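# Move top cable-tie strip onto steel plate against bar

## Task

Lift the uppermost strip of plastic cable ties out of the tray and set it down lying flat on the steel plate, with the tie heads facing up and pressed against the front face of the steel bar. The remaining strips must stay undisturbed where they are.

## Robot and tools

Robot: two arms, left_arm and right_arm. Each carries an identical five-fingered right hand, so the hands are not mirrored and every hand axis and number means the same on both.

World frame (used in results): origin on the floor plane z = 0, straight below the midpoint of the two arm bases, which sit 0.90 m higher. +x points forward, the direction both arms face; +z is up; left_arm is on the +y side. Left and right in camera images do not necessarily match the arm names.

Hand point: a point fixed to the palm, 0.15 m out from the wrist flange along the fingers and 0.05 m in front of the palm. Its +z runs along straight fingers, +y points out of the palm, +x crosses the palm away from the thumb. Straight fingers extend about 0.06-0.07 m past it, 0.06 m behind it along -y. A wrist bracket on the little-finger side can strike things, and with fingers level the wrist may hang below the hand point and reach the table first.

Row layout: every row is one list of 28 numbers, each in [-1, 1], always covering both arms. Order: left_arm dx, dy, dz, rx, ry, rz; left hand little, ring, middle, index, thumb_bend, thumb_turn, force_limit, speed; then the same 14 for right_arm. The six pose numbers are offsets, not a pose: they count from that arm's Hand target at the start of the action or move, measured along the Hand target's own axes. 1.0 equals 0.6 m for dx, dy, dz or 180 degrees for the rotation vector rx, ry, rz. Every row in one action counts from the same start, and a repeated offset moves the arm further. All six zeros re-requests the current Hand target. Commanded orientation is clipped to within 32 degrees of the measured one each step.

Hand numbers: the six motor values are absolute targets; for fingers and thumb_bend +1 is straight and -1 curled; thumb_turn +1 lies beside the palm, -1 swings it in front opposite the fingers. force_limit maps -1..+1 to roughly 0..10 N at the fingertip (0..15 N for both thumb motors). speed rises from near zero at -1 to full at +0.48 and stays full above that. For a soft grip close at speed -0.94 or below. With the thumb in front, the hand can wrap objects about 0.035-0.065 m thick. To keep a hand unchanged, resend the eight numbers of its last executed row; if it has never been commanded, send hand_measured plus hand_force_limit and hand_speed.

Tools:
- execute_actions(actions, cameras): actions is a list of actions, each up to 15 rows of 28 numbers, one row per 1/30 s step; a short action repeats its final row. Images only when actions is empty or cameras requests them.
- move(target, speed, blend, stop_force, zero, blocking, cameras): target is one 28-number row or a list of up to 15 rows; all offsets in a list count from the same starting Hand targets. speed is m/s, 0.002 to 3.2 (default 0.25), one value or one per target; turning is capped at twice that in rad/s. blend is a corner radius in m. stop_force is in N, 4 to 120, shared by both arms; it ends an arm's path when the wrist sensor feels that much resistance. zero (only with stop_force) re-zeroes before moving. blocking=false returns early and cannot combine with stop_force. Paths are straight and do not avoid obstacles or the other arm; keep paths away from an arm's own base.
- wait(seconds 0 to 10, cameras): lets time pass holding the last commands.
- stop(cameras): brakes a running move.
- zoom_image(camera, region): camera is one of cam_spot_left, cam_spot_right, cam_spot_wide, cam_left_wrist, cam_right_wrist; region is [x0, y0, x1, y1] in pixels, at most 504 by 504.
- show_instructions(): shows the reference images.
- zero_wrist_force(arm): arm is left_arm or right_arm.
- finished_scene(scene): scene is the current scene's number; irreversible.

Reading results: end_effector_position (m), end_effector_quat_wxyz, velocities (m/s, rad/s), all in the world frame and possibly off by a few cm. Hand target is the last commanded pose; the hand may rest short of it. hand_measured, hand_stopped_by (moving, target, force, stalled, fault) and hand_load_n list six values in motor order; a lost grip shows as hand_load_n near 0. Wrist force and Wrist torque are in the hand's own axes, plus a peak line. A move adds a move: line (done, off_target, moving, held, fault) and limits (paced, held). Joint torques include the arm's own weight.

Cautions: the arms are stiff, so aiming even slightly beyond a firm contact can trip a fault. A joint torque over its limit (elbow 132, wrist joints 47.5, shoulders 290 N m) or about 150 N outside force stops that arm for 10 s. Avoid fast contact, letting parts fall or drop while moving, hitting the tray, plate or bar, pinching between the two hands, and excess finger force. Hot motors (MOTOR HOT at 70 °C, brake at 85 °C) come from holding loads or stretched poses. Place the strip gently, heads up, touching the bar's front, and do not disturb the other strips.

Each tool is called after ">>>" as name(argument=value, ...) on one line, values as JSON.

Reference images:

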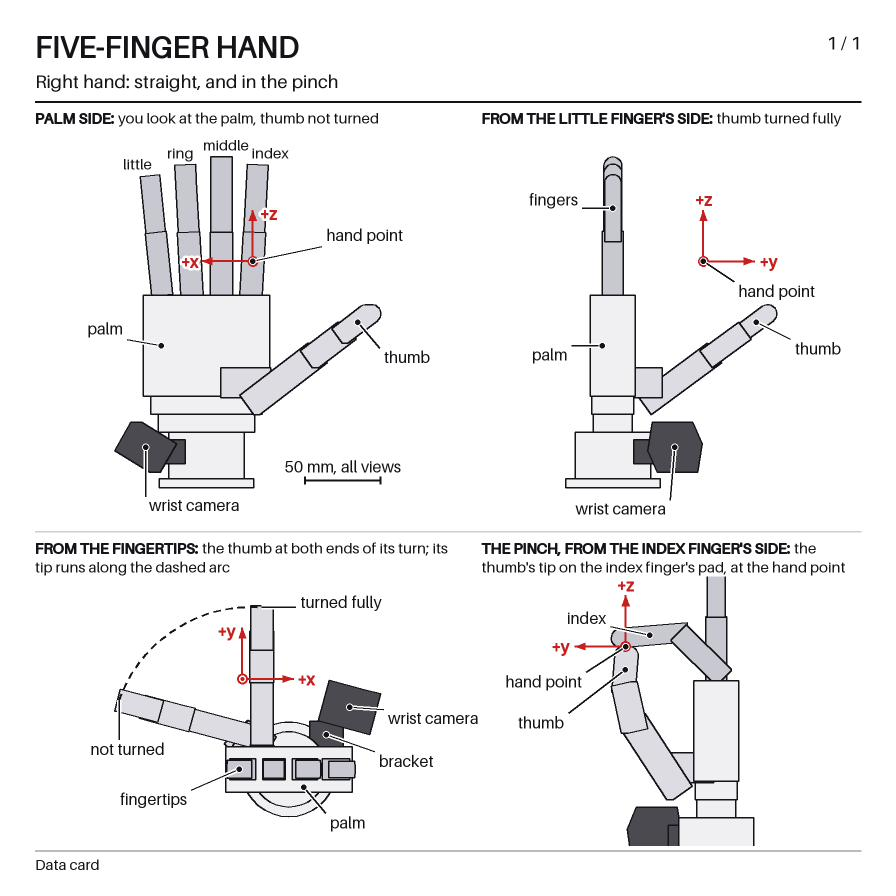

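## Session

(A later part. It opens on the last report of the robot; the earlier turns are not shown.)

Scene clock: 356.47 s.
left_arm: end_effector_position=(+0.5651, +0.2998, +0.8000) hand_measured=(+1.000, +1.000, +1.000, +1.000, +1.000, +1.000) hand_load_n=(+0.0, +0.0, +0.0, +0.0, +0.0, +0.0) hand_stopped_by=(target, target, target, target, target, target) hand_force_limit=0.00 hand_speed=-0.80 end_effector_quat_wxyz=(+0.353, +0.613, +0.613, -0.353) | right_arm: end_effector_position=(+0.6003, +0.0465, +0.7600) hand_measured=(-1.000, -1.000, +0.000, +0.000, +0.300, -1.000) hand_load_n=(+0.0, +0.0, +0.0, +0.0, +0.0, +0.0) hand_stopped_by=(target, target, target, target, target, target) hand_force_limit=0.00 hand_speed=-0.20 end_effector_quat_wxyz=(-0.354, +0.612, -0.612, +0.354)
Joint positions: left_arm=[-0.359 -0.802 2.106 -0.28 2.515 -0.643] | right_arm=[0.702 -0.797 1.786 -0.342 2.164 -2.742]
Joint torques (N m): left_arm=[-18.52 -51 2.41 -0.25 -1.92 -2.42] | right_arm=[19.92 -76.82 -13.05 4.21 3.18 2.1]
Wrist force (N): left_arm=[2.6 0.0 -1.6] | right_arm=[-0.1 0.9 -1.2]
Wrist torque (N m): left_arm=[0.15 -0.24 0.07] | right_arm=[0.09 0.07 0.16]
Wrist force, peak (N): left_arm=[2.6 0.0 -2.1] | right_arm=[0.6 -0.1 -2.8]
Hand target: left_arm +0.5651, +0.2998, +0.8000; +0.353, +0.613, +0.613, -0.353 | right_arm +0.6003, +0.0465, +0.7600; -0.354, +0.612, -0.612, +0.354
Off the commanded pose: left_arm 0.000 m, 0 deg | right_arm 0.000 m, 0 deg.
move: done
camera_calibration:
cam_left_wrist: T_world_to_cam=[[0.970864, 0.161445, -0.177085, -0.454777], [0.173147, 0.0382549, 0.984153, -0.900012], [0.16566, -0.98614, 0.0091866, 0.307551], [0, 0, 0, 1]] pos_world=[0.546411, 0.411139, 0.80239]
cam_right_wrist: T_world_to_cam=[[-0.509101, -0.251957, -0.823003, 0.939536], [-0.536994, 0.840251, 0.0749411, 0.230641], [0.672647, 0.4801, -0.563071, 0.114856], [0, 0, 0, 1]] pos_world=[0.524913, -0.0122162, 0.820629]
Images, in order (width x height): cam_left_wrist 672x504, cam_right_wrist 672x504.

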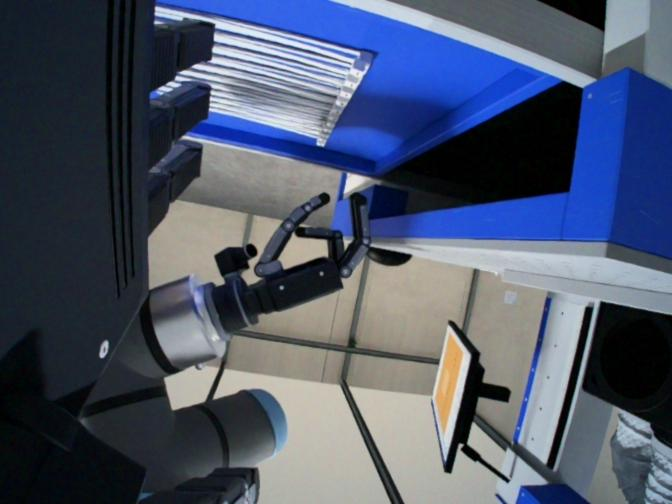

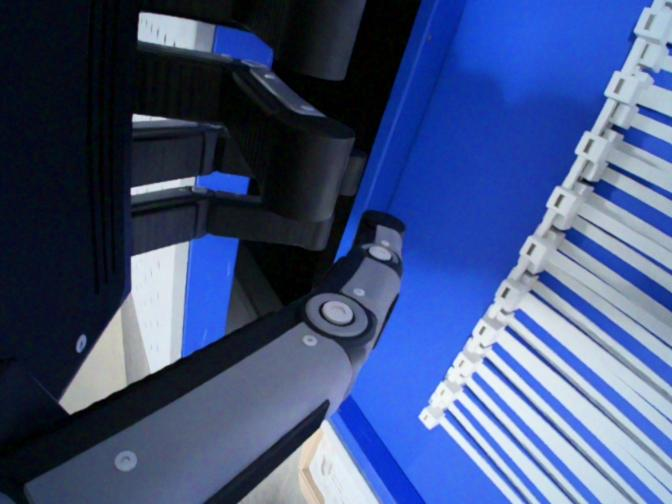

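>>> move(target=[0,0,0,0,0,0,1,1,1,1,1,1,0,-0.8, 0,0.0977,0.0308,0,0,0,-1,-1,0,0,0.3,-1,0,-0.2], cameras=["cam_left_wrist","cam_right_wrist"], speed=0.1)

>>> zoom_image(camera="cam_left_wrist", region=[290, 60, 410, 180])

>>> zoom_image(camera="cam_right_wrist", region=[350, 150, 550, 350])

Scene clock: 386.93 s.
left_arm: end_effector_position=(+0.5651, +0.2998, +0.8000) hand_measured=(+1.000, +1.000, +1.000, +1.000, +1.000, +1.000) hand_load_n=(+0.0, +0.0, +0.0, +0.0, +0.0, +0.0) hand_stopped_by=(target, target, target, target, target, target) hand_force_limit=0.00 hand_speed=-0.80 end_effector_quat_wxyz=(+0.353, +0.613, +0.613, -0.353) | right_arm: end_effector_position=(+0.5869, +0.0466, +0.6999) hand_measured=(-1.000, -1.000, +0.000, +0.000, +0.300, -1.000) hand_load_n=(+0.0, +0.0, +0.0, +0.0, +0.5, +0.0) hand_stopped_by=(target, target, target, target, target, target) hand_force_limit=0.00 hand_speed=-0.20 end_effector_quat_wxyz=(-0.354, +0.612, -0.612, +0.354)
Joint positions: left_arm=[-0.359 -0.802 2.106 -0.28 2.515 -0.643] | right_arm=[0.715 -0.716 1.79 -0.421 2.175 -2.732]
Joint torques (N m): left_arm=[-17.75 -54.3 2.21 0 -1.97 -2.11] | right_arm=[-12.48 -98.1 -28.05 4.2 -0.35 -1.11]
Wrist force (N): left_arm=[2.5 0.5 -1.7] | right_arm=[-0.6 0.5 -1.0]
Wrist torque (N m): left_arm=[0.23 -0.22 0.09] | right_arm=[0.03 0.15 -0.01]
Wrist force, peak (N): left_arm=[2.9 0.1 -1.6] | right_arm=[0.2 2.1 -0.7]
Hand target: left_arm +0.5651, +0.2998, +0.8000; +0.353, +0.613, +0.613, -0.353 | right_arm +0.5870, +0.0465, +0.7000; -0.354, +0.612, -0.612, +0.354
Off the commanded pose: left_arm 0.000 m, 0 deg | right_arm 0.000 m, 0 deg.
move: done
camera_calibration:
cam_left_wrist: T_world_to_cam=[[0.970864, 0.161445, -0.177085, -0.454777], [0.173147, 0.0382549, 0.984153, -0.900012], [0.16566, -0.98614, 0.0091866, 0.307551], [0, 0, 0, 1]] pos_world=[0.546411, 0.411139, 0.80239]
cam_right_wrist: T_world_to_cam=[[-0.509084, -0.251943, -0.823018, 0.883172], [-0.537049, 0.840211, 0.0749893, 0.227948], [0.672616, 0.480177, -0.563044, 0.0899689], [0, 0, 0, 1]] pos_world=[0.511513, -0.012216, 0.760429]
Images, in order (width x height): cam_left_wrist 672x504, cam_right_wrist 672x504.

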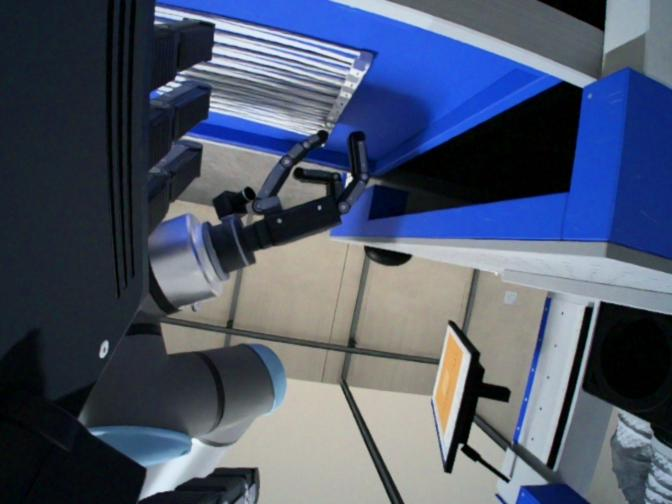

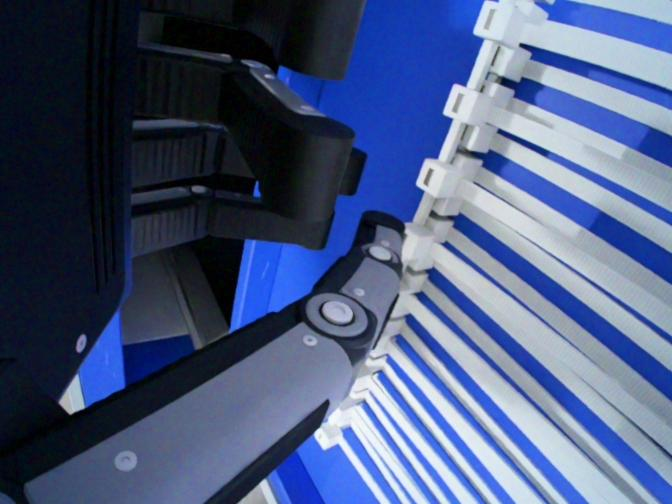

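Scaled by 4.200 from the camera's 672x504 image, which has a finer 960x720 frame.

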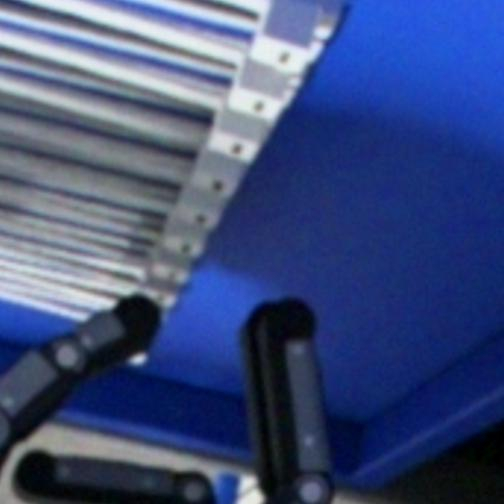

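Scaled by 2.520 from the camera's 672x504 image, which has a finer 960x720 frame.

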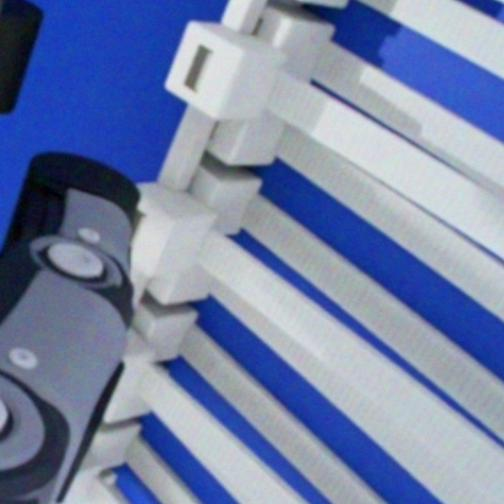

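>>> move(target=[0,0,0,0,0,0,1,1,1,1,1,1,0,-0.8, 0,0.0387,0.011,0,0,0,-1,-1,0,0,0.2,-1,-0.5,-0.85], cameras=["cam_left_wrist","cam_right_wrist"], speed=0.03, stop_force=8)

>>> zoom_image(camera="cam_left_wrist", region=[290, 50, 390, 150])

>>> zoom_image(camera="cam_right_wrist", region=[330, 130, 480, 280])

Scene clock: 428.07 s.
left_arm: end_effector_position=(+0.5651, +0.2998, +0.8000) hand_measured=(+1.000, +1.000, +1.000, +1.000, +1.000, +1.000) hand_load_n=(+0.0, +0.0, +0.0, +0.0, +0.0, +0.0) hand_stopped_by=(target, target, target, target, target, target) hand_force_limit=0.00 hand_speed=-0.80 end_effector_quat_wxyz=(+0.353, +0.613, +0.613, -0.353) | right_arm: end_effector_position=(+0.5811, +0.0465, +0.6766) hand_measured=(-1.000, -1.000, +0.000, +0.000, +0.200, -1.000) hand_load_n=(+0.0, +0.0, +0.0, +0.0, +0.0, +0.0) hand_stopped_by=(target, target, target, target, target, target) hand_force_limit=-0.50 hand_speed=-0.85 end_effector_quat_wxyz=(-0.354, +0.612, -0.612, +0.354)
Joint positions: left_arm=[-0.359 -0.802 2.106 -0.28 2.515 -0.643] | right_arm=[0.721 -0.684 1.789 -0.45 2.179 -2.728]
Joint torques (N m): left_arm=[-16.92 -57.15 1.31 -0.21 -1.54 -2.24] | right_arm=[-13.27 -99.32 -24.85 4.36 -0.83 -1.28]
Wrist force (N): left_arm=[2.3 0.1 -1.6] | right_arm=[0.1 1.1 -1.0]
Wrist torque (N m): left_arm=[0.16 -0.18 0.07] | right_arm=[0.11 0.03 0.05]
Wrist force, peak (N): left_arm=[2.7 0.3 -1.7] | right_arm=[0.0 -6.3 -8.3]
Hand target: left_arm +0.5651, +0.2998, +0.8000; +0.353, +0.613, +0.613, -0.353 | right_arm +0.5811, +0.0465, +0.6766; -0.354, +0.612, -0.612, +0.354
Off the commanded pose: left_arm 0.000 m, 0 deg | right_arm 0.000 m, 0 deg.
move: done
camera_calibration:
cam_left_wrist: T_world_to_cam=[[0.970864, 0.161445, -0.177085, -0.454777], [0.173147, 0.0382549, 0.984153, -0.900012], [0.16566, -0.98614, 0.0091866, 0.307551], [0, 0, 0, 1]] pos_world=[0.546411, 0.411139, 0.80239]
cam_right_wrist: T_world_to_cam=[[-0.509056, -0.251986, -0.823022, 0.861031], [-0.537076, 0.840198, 0.0749472, 0.226624], [0.672616, 0.480177, -0.563043, 0.0807509], [0, 0, 0, 1]] pos_world=[0.505713, -0.0122159, 0.737129]
Images, in order (width x height): cam_left_wrist 672x504, cam_right_wrist 672x504.

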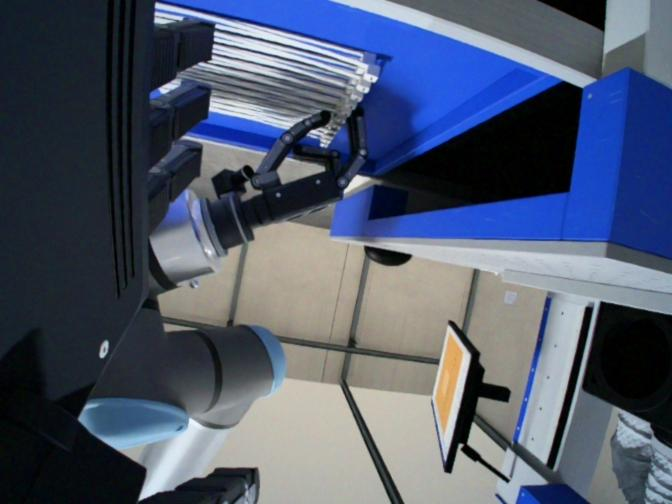

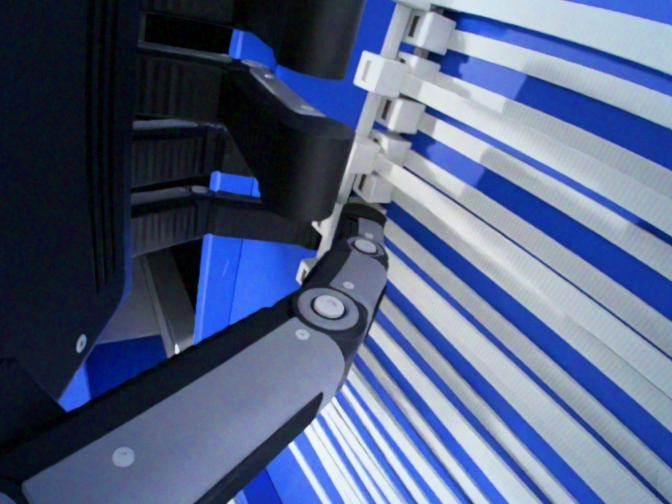

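Scaled by 5.040 from the camera's 672x504 image, which has a finer 960x720 frame.

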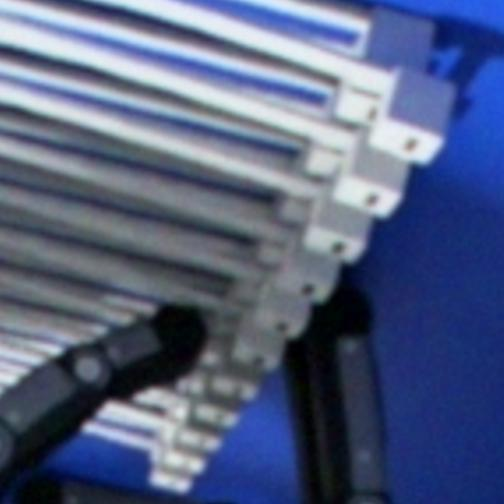

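Scaled by 3.360 from the camera's 672x504 image, which has a finer 960x720 frame.

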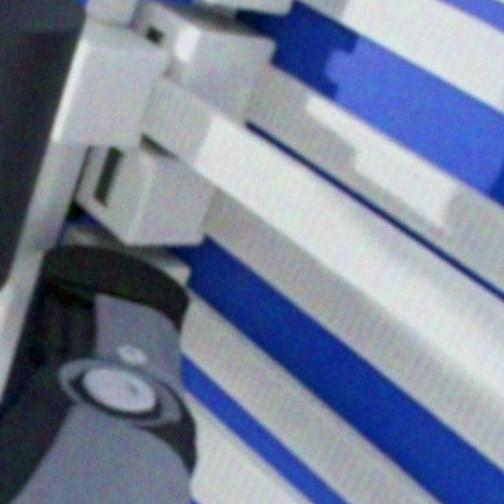

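>>> move(target=[0,0,0,0,0,0,1,1,1,1,1,1,0,-0.8, 0,0,0,0,0,0,-1,-1,-0.6,-0.6,0.2,-1,-0.4,-0.85], cameras=["cam_left_wrist","cam_right_wrist"], speed=0.03)

>>> zoom_image(camera="cam_left_wrist", region=[290, 50, 390, 150])

>>> zoom_image(camera="cam_right_wrist", region=[330, 130, 480, 280])

Scene clock: 435.93 s.
left_arm: end_effector_position=(+0.5651, +0.2998, +0.8000) hand_measured=(+1.000, +1.000, +1.000, +1.000, +1.000, +1.000) hand_load_n=(+0.0, +0.0, +0.0, +0.5, +0.0, +0.0) hand_stopped_by=(target, target, target, target, target, target) hand_force_limit=0.00 hand_speed=-0.80 end_effector_quat_wxyz=(+0.353, +0.613, +0.613, -0.353) | right_arm: end_effector_position=(+0.5811, +0.0465, +0.6766) hand_measured=(-1.000, -1.000, -0.108, -0.124, +0.200, -1.000) hand_load_n=(+0.0, +0.0, +4.0, +2.0, +1.5, -0.5) hand_stopped_by=(target, target, force, force, target, target) hand_force_limit=-0.40 hand_speed=-0.85 end_effector_quat_wxyz=(-0.354, +0.612, -0.612, +0.354)
Joint positions: left_arm=[-0.359 -0.802 2.106 -0.28 2.515 -0.643] | right_arm=[0.721 -0.684 1.789 -0.45 2.179 -2.728]
Joint torques (N m): left_arm=[-17.08 -61.54 2.08 -0.05 -1.61 -1.99] | right_arm=[-15.48 -99.06 -15.84 4.36 -1.04 -1.3]
Wrist force (N): left_arm=[2.1 0.2 -1.6] | right_arm=[-0.3 0.7 -1.0]
Wrist torque (N m): left_arm=[0.17 -0.17 0.06] | right_arm=[0.06 0.10 0.02]
Wrist force, peak (N): left_arm=[2.4 0.3 -2.0] | right_arm=[-0.3 1.6 -1.2]
Hand target: left_arm +0.5651, +0.2998, +0.8000; +0.353, +0.613, +0.613, -0.353 | right_arm +0.5811, +0.0465, +0.6766; -0.354, +0.612, -0.612, +0.354
Off the commanded pose: left_arm 0.000 m, 0 deg | right_arm 0.000 m, 0 deg.
move: done
camera_calibration:
cam_left_wrist: T_world_to_cam=[[0.970864, 0.161445, -0.177085, -0.454777], [0.173147, 0.0382549, 0.984153, -0.900012], [0.16566, -0.98614, 0.0091866, 0.307551], [0, 0, 0, 1]] pos_world=[0.546411, 0.411139, 0.80239]
cam_right_wrist: T_world_to_cam=[[-0.509101, -0.251957, -0.823003, 0.861015], [-0.536994, 0.840251, 0.0749411, 0.226672], [0.672647, 0.4801, -0.563071, 0.0808027], [0, 0, 0, 1]] pos_world=[0.505713, -0.0123162, 0.737129]
Images, in order (width x height): cam_left_wrist 672x504, cam_right_wrist 672x504.

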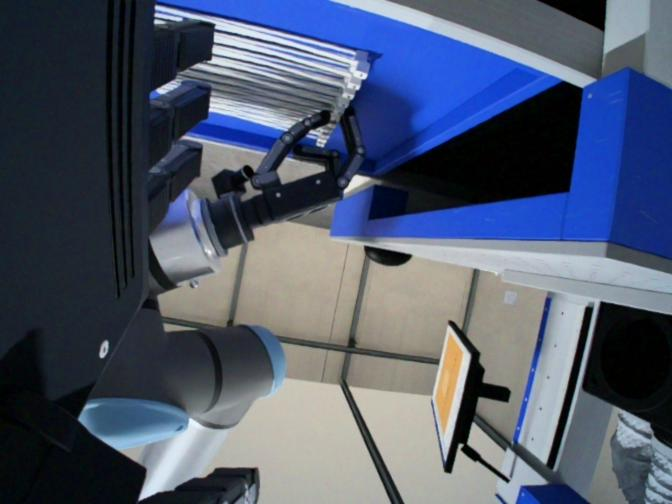

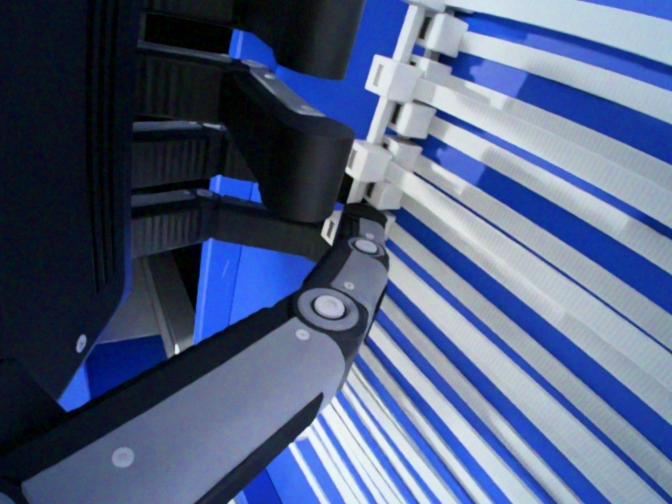

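Scaled by 5.040 from the camera's 672x504 image, which has a finer 960x720 frame.

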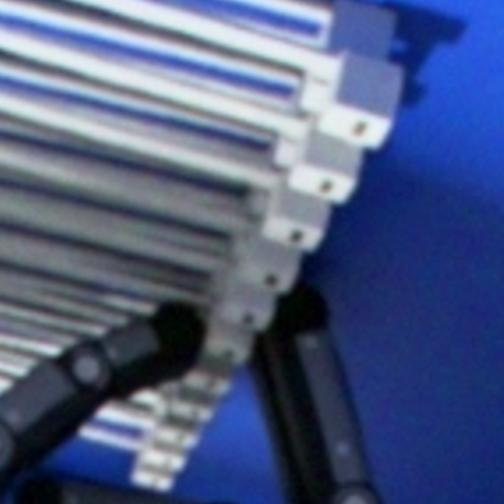

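Scaled by 3.360 from the camera's 672x504 image, which has a finer 960x720 frame.

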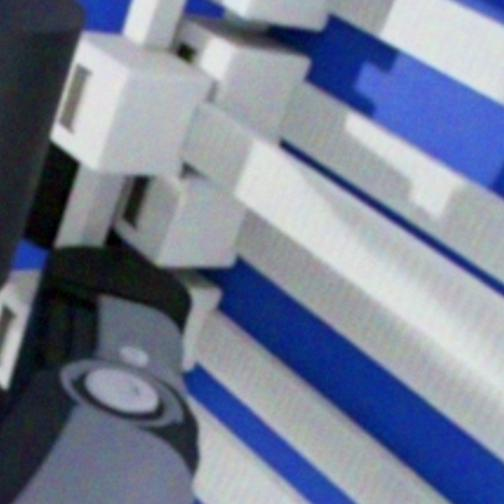

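>>> move(target=[0,0,0,0,0,0,1,1,1,1,1,1,0,-0.8, 0,-0.0433,-0.025,0,0,0,-1,-1,-0.6,-0.6,0.2,-1,-0.4,-0.85], cameras=["cam_left_wrist","cam_right_wrist"], speed=0.03)

>>> zoom_image(camera="cam_left_wrist", region=[250, 50, 390, 190])

>>> zoom_image(camera="cam_right_wrist", region=[330, 130, 480, 280])

Scene clock: 455.13 s.
left_arm: end_effector_position=(+0.5651, +0.2998, +0.8000) hand_measured=(+1.000, +1.000, +1.000, +1.000, +1.000, +1.000) hand_load_n=(+0.0, +0.0, +0.0, +0.0, +0.0, +0.0) hand_stopped_by=(target, target, target, target, target, target) hand_force_limit=0.00 hand_speed=-0.80 end_effector_quat_wxyz=(+0.353, +0.613, +0.613, -0.353) | right_arm: end_effector_position=(+0.5811, +0.0465, +0.7067) hand_measured=(-1.000, -1.000, -0.108, -0.124, +0.200, -1.000) hand_load_n=(+0.0, +0.0, +3.5, +1.5, +2.0, +0.0) hand_stopped_by=(target, target, force, force, target, target) hand_force_limit=-0.40 hand_speed=-0.85 end_effector_quat_wxyz=(-0.354, +0.612, -0.612, +0.354)
Joint positions: left_arm=[-0.359 -0.802 2.106 -0.28 2.515 -0.643] | right_arm=[0.721 -0.729 1.798 -0.415 2.179 -2.728]
Joint torques (N m): left_arm=[-16.53 -65.5 2.16 -0.1 -1.25 -1.92] | right_arm=[-7.17 -60.51 -15.05 -1.77 0.53 -0.15]
Wrist force (N): left_arm=[1.3 0.2 -1.4] | right_arm=[-0.1 1.4 -1.1]
Wrist torque (N m): left_arm=[0.17 -0.06 0.01] | right_arm=[0.16 0.07 0.05]
Wrist force, peak (N): left_arm=[2.5 0.0 -1.9] | right_arm=[-0.6 1.0 -1.8]
Hand target: left_arm +0.5651, +0.2998, +0.8000; +0.353, +0.613, +0.613, -0.353 | right_arm +0.5811, +0.0465, +0.7066; -0.354, +0.612, -0.612, +0.354
Off the commanded pose: left_arm 0.000 m, 0 deg | right_arm 0.000 m, 0 deg.
move: done
camera_calibration:
cam_left_wrist: T_world_to_cam=[[0.970864, 0.161445, -0.177085, -0.454777], [0.173147, 0.0382549, 0.984153, -0.900012], [0.16566, -0.98614, 0.0091866, 0.307551], [0, 0, 0, 1]] pos_world=[0.546411, 0.411139, 0.80239]
cam_right_wrist: T_world_to_cam=[[-0.509155, -0.251997, -0.822957, 0.885861], [-0.536989, 0.840255, 0.0749358, 0.22441], [0.67261, 0.480073, -0.563139, 0.0978778], [0, 0, 0, 1]] pos_world=[0.505713, -0.0123162, 0.767329]
Images, in order (width x height): cam_left_wrist 672x504, cam_right_wrist 672x504.

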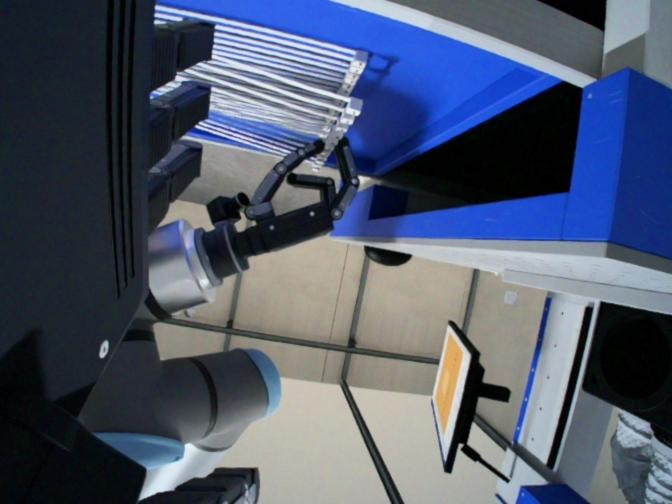

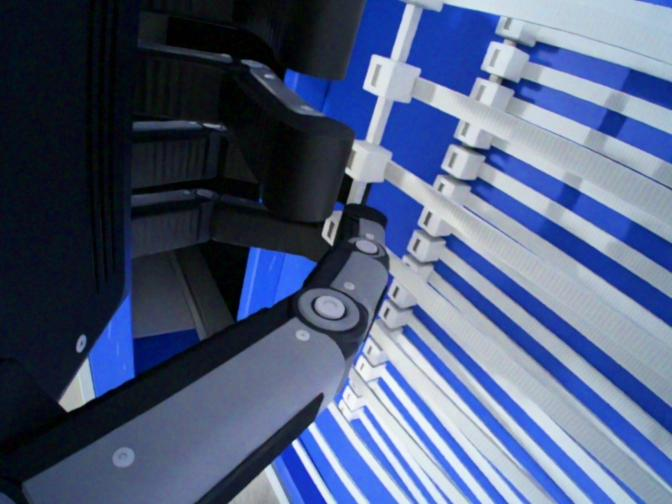

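Scaled by 3.600 from the camera's 672x504 image, which has a finer 960x720 frame.

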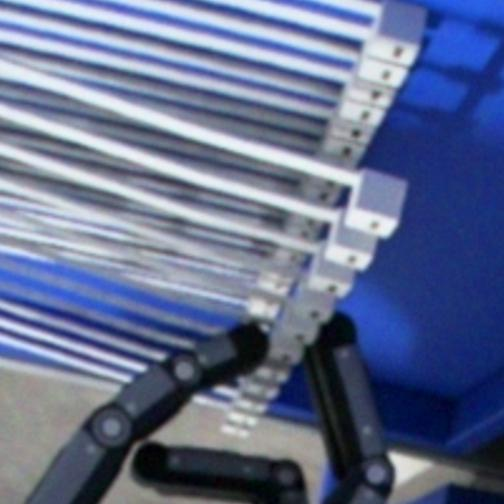

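Scaled by 3.360 from the camera's 672x504 image, which has a finer 960x720 frame.

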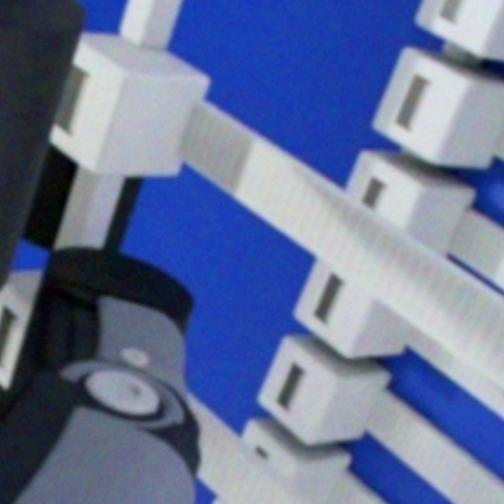

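>>> move(target=[0,0,0,0,0,0,1,1,1,1,1,1,0,-0.8, 0,-0.2887,-0.1667,0,0,0,-1,-1,-0.6,-0.6,0.2,-1,-0.4,-0.85], cameras=["all"], speed=0.12)

>>> zoom_image(camera="cam_left_wrist", region=[150, 150, 450, 380])

>>> zoom_image(camera="cam_spot_right", region=[80, 200, 330, 400])

Scene clock: 464.30 s.
left_arm: end_effector_position=(+0.5651, +0.2998, +0.8000) hand_measured=(+1.000, +1.000, +1.000, +1.000, +1.000, +1.000) hand_load_n=(-0.5, +0.0, +0.0, +0.0, +0.0, +0.0) hand_stopped_by=(target, target, target, target, target, target) hand_force_limit=0.00 hand_speed=-0.80 end_effector_quat_wxyz=(+0.353, +0.613, +0.613, -0.353) | right_arm: end_effector_position=(+0.5811, +0.0466, +0.9068) hand_measured=(-1.000, -1.000, -0.108, -0.124, +0.200, -1.000) hand_load_n=(+0.0, +0.0, +3.5, +1.5, +2.5, +0.0) hand_stopped_by=(target, target, force, force, target, target) hand_force_limit=-0.40 hand_speed=-0.85 end_effector_quat_wxyz=(-0.354, +0.612, -0.612, +0.354)
Joint positions: left_arm=[-0.359 -0.802 2.106 -0.28 2.515 -0.643] | right_arm=[0.721 -0.998 1.794 -0.141 2.18 -2.728]
Joint torques (N m): left_arm=[-18.17 -68.43 2.19 0.23 -1.13 -1.65] | right_arm=[18.41 -53.61 -19.03 -2.87 3.1 2.73]
Wrist force (N): left_arm=[2.2 -0.1 -1.6] | right_arm=[-0.7 1.3 -0.9]
Wrist torque (N m): left_arm=[0.12 -0.18 0.05] | right_arm=[0.14 0.16 0.00]
Wrist force, peak (N): left_arm=[2.8 0.2 -1.7] | right_arm=[-0.4 2.6 -0.5]
Hand target: left_arm +0.5651, +0.2998, +0.8000; +0.353, +0.613, +0.613, -0.353 | right_arm +0.5810, +0.0466, +0.9066; -0.354, +0.612, -0.612, +0.354
Off the commanded pose: left_arm 0.000 m, 0 deg | right_arm 0.000 m, 0 deg.
move: done
camera_calibration:
cam_left_wrist: T_world_to_cam=[[0.970864, 0.161445, -0.177085, -0.454777], [0.173147, 0.0382549, 0.984153, -0.900012], [0.16566, -0.98614, 0.0091866, 0.307551], [0, 0, 0, 1]] pos_world=[0.546411, 0.411139, 0.80239]
cam_right_wrist: T_world_to_cam=[[-0.508912, -0.251882, -0.823143, 1.05056], [-0.537049, 0.840217, 0.0749269, 0.209294], [0.672746, 0.480199, -0.562869, 0.210082], [0, 0, 0, 1]] pos_world=[0.505713, -0.0121161, 0.96733]

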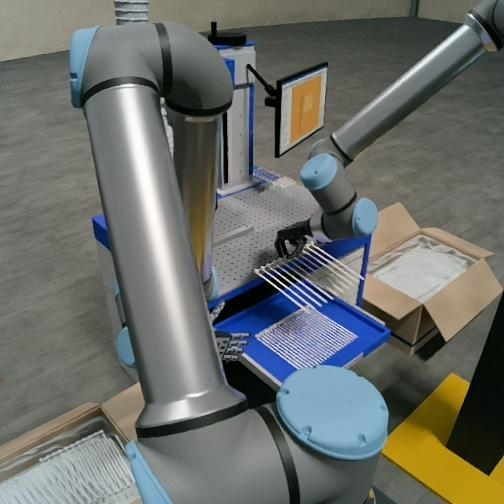

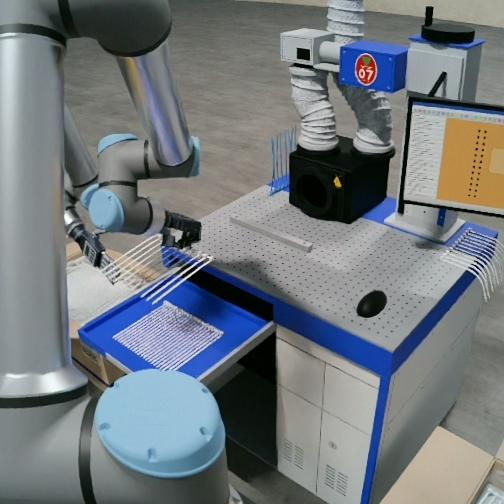

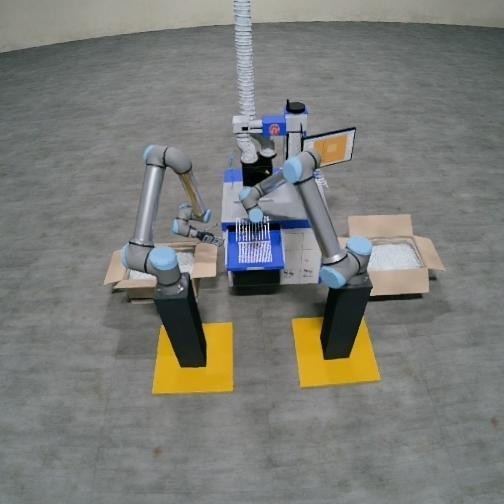

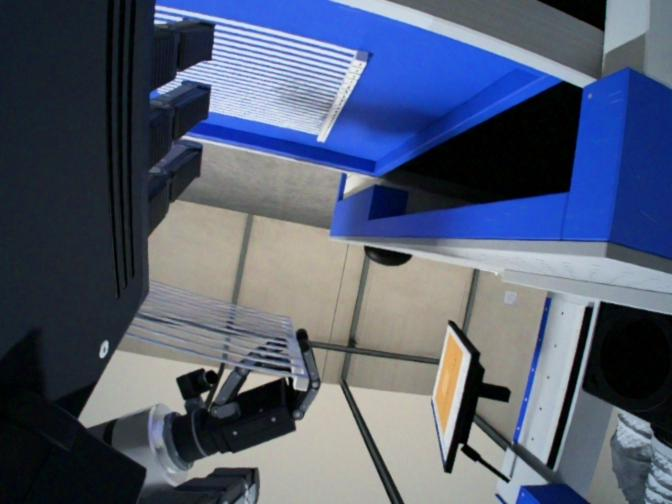

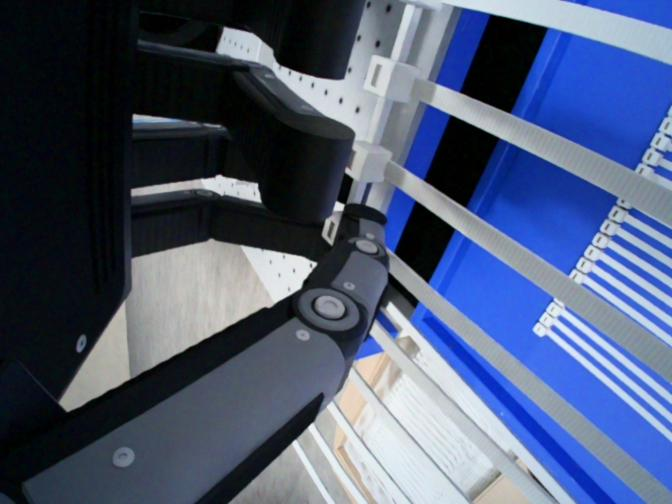

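Scaled by 1.680 from the camera's 672x504 image, which has a finer 960x720 frame.

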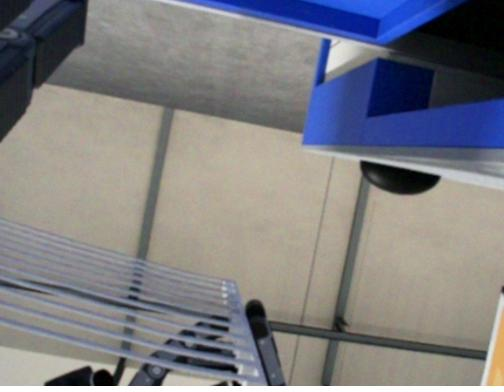

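Scaled by 2.016 from the camera's 504x504 image, which has a finer 720x720 frame.

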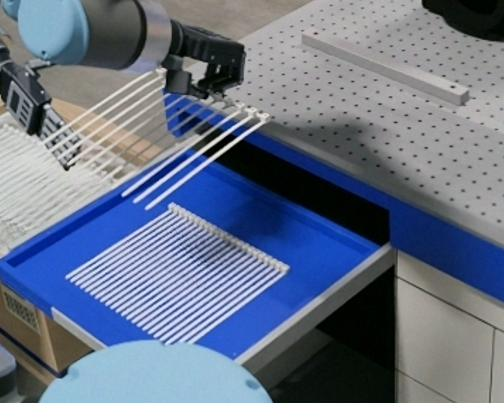

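>>> move(target=[[-0.2165,0,-0.125,0,0,0,1,1,1,1,1,1,0,-0.8, 0,0,0,0,0,0,-1,-1,-0.6,-0.6,0.2,-1,-0.4,-0.85],[-0.2248,0.4917,-0.1106,0,0,0,1,1,1,1,1,1,0,-0.8, 0,0,0,0,0,0,-1,-1,-0.6,-0.6,0.2,-1,-0.4,-0.85],[-0.1527,0.4917,-0.0689,0,0,0,1,1,1,1,1,1,0,-0.8, 0,0,0,0,0,0,-1,-1,-0.6,-0.6,0.2,-1,-0.4,-0.85]], blend=[0.03,0.03,0], cameras=["all"])

Scene clock: 494.23 s.
left_arm: end_effector_position=(+0.8601, +0.2897, +0.9000) hand_measured=(+1.000, +1.000, +1.000, +1.000, +1.000, +1.000) hand_load_n=(+0.0, +0.0, +0.0, +0.0, +0.0, +0.0) hand_stopped_by=(target, target, target, target, target, target) hand_force_limit=0.00 hand_speed=-0.80 end_effector_quat_wxyz=(+0.353, +0.612, +0.613, -0.353) | right_arm: end_effector_position=(+0.5810, +0.0466, +0.9066) hand_measured=(-1.000, -1.000, -0.108, -0.124, +0.200, -1.000) hand_load_n=(+0.0, +0.0, +3.5, +1.5, +2.5, +0.0) hand_stopped_by=(target, target, force, force, target, target) hand_force_limit=-0.40 hand_speed=-0.85 end_effector_quat_wxyz=(-0.354, +0.612, -0.612, +0.354)
Joint positions: left_arm=[-0.236 -0.656 1.436 0.406 2.571 -0.449] | right_arm=[0.721 -0.998 1.795 -0.141 2.18 -2.728]
Joint torques (N m): left_arm=[-19.39 -95.35 -37.36 4.54 1.2 -1.62] | right_arm=[7.52 -53.56 -19.88 -2.71 1.57 2.47]
Wrist force (N): left_arm=[2.0 -0.1 -1.8] | right_arm=[-0.8 1.0 -1.2]
Wrist torque (N m): left_arm=[0.14 -0.14 0.17] | right_arm=[0.11 0.19 -0.01]
Wrist force, peak (N): left_arm=[4.8 -0.5 0.1] | right_arm=[-0.3 1.6 -1.2]
Hand target: left_arm +0.8601, +0.2897, +0.9000; +0.353, +0.613, +0.613, -0.353 | right_arm +0.5810, +0.0466, +0.9066; -0.354, +0.612, -0.612, +0.354
Off the commanded pose: left_arm 0.000 m, 0 deg | right_arm 0.000 m, 0 deg.
move: done; blend cut to 0.025 m at target 2
camera_calibration:
cam_left_wrist: T_world_to_cam=[[0.970814, 0.161533, -0.177276, -0.72168], [0.173333, 0.0383023, 0.984118, -1.04927], [0.165758, -0.986124, 0.0091854, 0.247813], [0, 0, 0, 1]] pos_world=[0.841412, 0.401139, 0.90239]
cam_right_wrist: T_world_to_cam=[[-0.509101, -0.251957, -0.823003, 1.05028], [-0.536994, 0.840251, 0.0749411, 0.209298], [0.672647, 0.4801, -0.563071, 0.210328], [0, 0, 0, 1]] pos_world=[0.505613, -0.0122162, 0.967129]

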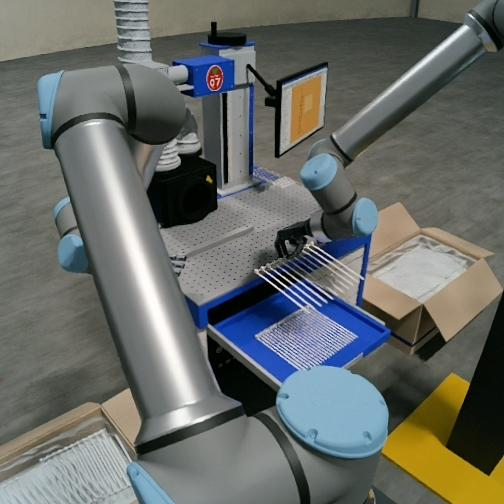

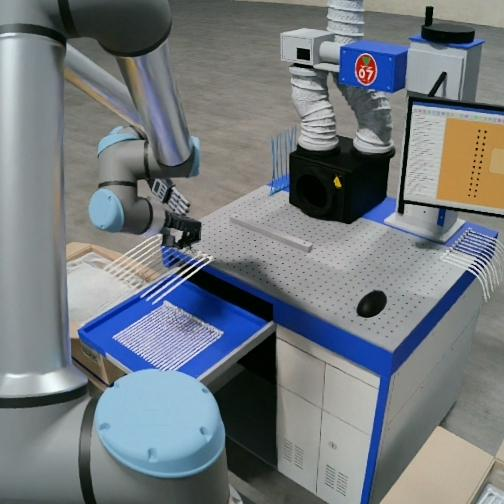

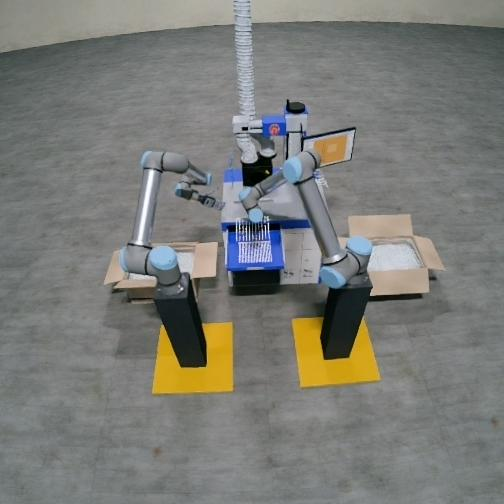

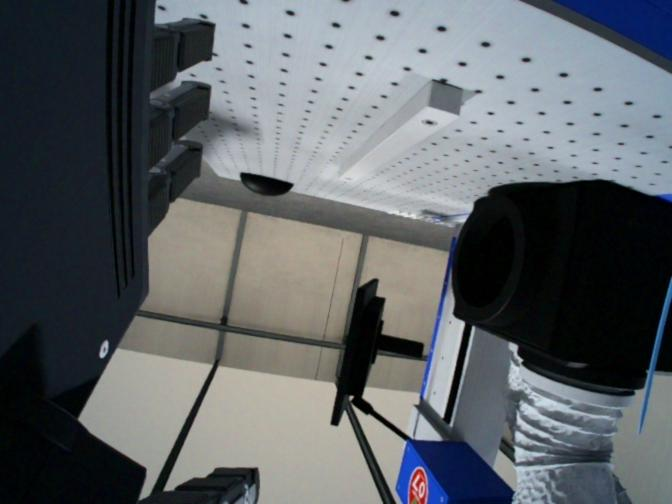

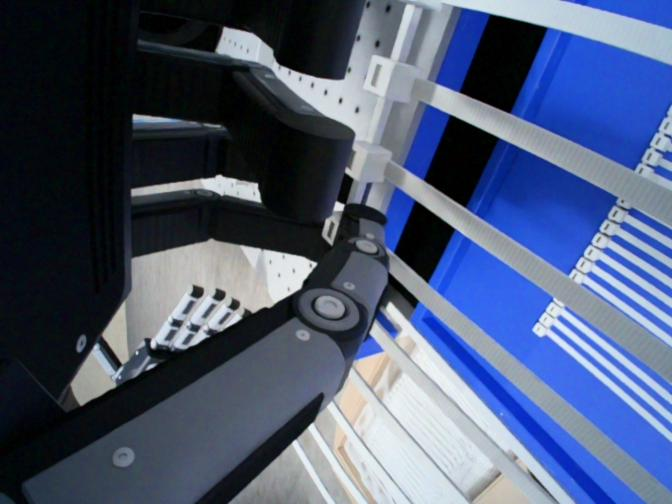

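>>> zoom_image(camera="cam_left_wrist", region=[320, 60, 480, 200])

Scaled by 3.150 from the camera's 672x504 image, which has a finer 960x720 frame.

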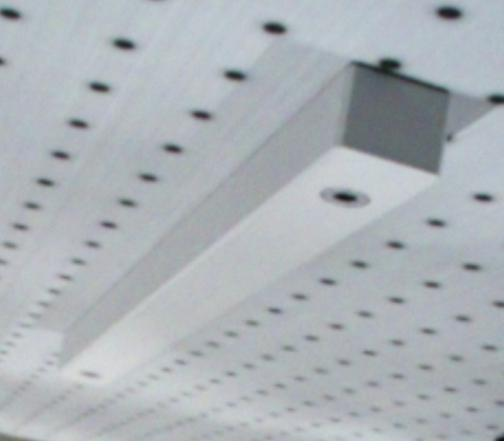

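>>> move(target=[0,0,0,0,0,0,1,1,1,1,1,1,0,-0.8, 0.0693,-0.1851,0.4763,0,0,0,-1,-1,-0.6,-0.6,0.2,-1,-0.4,-0.85], cameras=["cam_left_wrist","cam_right_wrist","cam_spot_right"], speed=0.12)

>>> zoom_image(camera="cam_left_wrist", region=[220, 40, 500, 250])

Scene clock: 534.43 s.
left_arm: end_effector_position=(+0.8601, +0.2897, +0.9000) hand_measured=(+1.000, +1.000, +1.000, +1.000, +1.000, +1.000) hand_load_n=(+0.0, +0.0, +0.0, +0.0, +0.0, +0.0) hand_stopped_by=(target, target, target, target, target, target) hand_force_limit=0.00 hand_speed=-0.80 end_effector_quat_wxyz=(+0.353, +0.613, +0.613, -0.353) | right_arm: end_effector_position=(+0.8841, +0.0049, +0.8599) hand_measured=(-1.000, -1.000, -0.108, -0.124, +0.200, -1.000) hand_load_n=(+0.0, +0.0, +3.5, +1.5, +2.5, +0.0) hand_stopped_by=(target, target, force, force, target, target) hand_force_limit=-0.40 hand_speed=-0.85 end_effector_quat_wxyz=(-0.354, +0.613, -0.612, +0.354)
Joint positions: left_arm=[-0.237 -0.656 1.436 0.406 2.571 -0.449] | right_arm=[0.451 -0.738 1.39 -0.081 1.958 -2.905]
Joint torques (N m): left_arm=[-17.77 -83.52 -37.26 0.94 -1.56 0.05] | right_arm=[18.7 -106.67 -30.76 -3.47 2.73 2.65]
Wrist force (N): left_arm=[1.7 -0.4 -1.5] | right_arm=[-0.2 1.3 -0.9]
Wrist torque (N m): left_arm=[0.09 -0.09 0.13] | right_arm=[0.15 0.07 0.17]
Wrist force, peak (N): left_arm=[2.0 0.0 -2.1] | right_arm=[-0.3 1.7 -2.5]
Hand target: left_arm +0.8601, +0.2897, +0.9000; +0.353, +0.613, +0.613, -0.353 | right_arm +0.8841, +0.0051, +0.8600; -0.354, +0.612, -0.612, +0.354
Off the commanded pose: left_arm 0.000 m, 0 deg | right_arm 0.000 m, 0 deg.
move: done
camera_calibration:
cam_left_wrist: T_world_to_cam=[[0.970864, 0.161445, -0.177085, -0.721842], [0.173147, 0.0382549, 0.984153, -1.04912], [0.16566, -0.98614, 0.0091866, 0.247803], [0, 0, 0, 1]] pos_world=[0.841411, 0.401039, 0.90239]
cam_right_wrist: T_world_to_cam=[[-0.509303, -0.25201, -0.822862, 1.1557], [-0.536924, 0.840292, 0.0749766, 0.410428], [0.672549, 0.48, -0.563274, 0.000385404], [0, 0, 0, 1]] pos_world=[0.808713, -0.0538164, 0.920428]
Images, in order (width x height): cam_spot_right 504x504, cam_left_wrist 672x504, cam_right_wrist 672x504.

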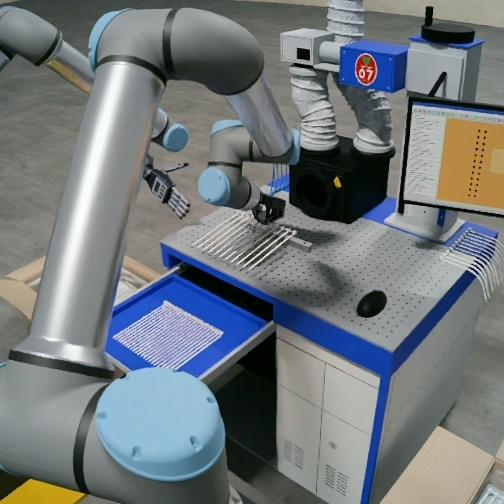

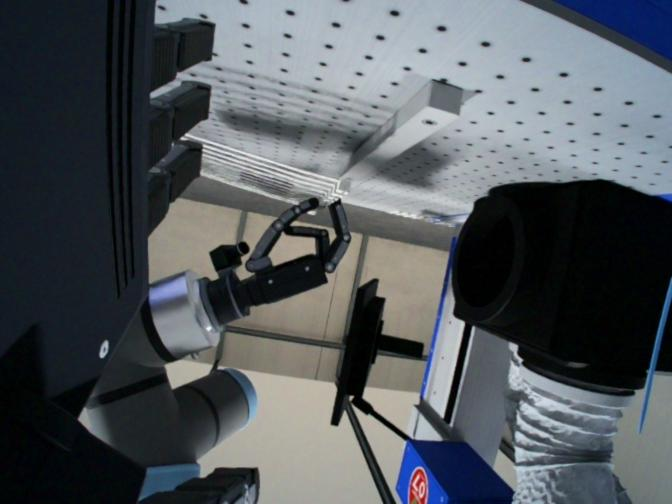

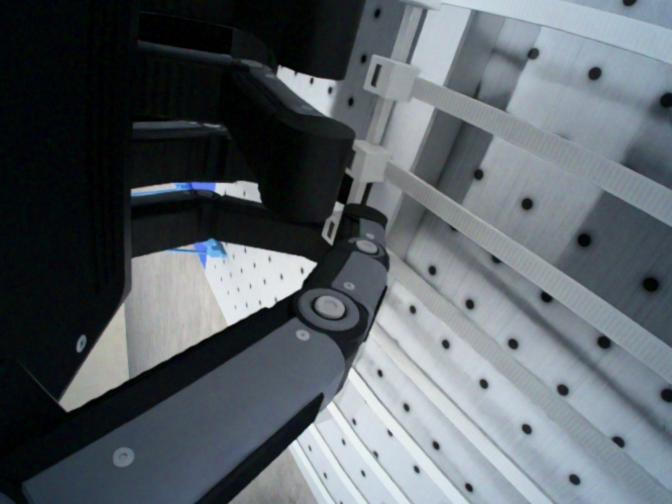

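Scaled by 1.800 from the camera's 672x504 image, which has a finer 960x720 frame.

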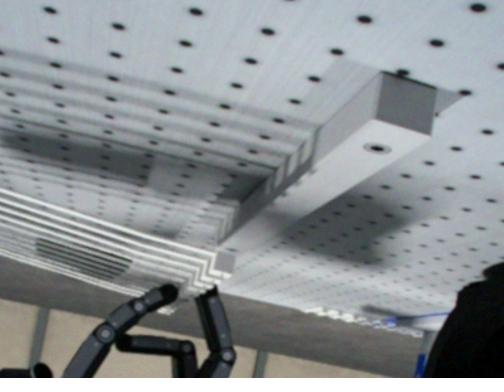

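>>> zoom_image(camera="cam_right_wrist", region=[330, 0, 530, 280])

Scaled by 1.800 from the camera's 672x504 image, which has a finer 960x720 frame.

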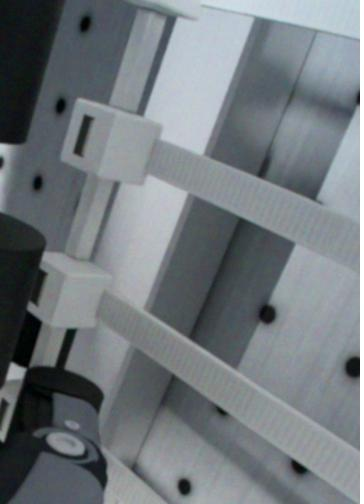

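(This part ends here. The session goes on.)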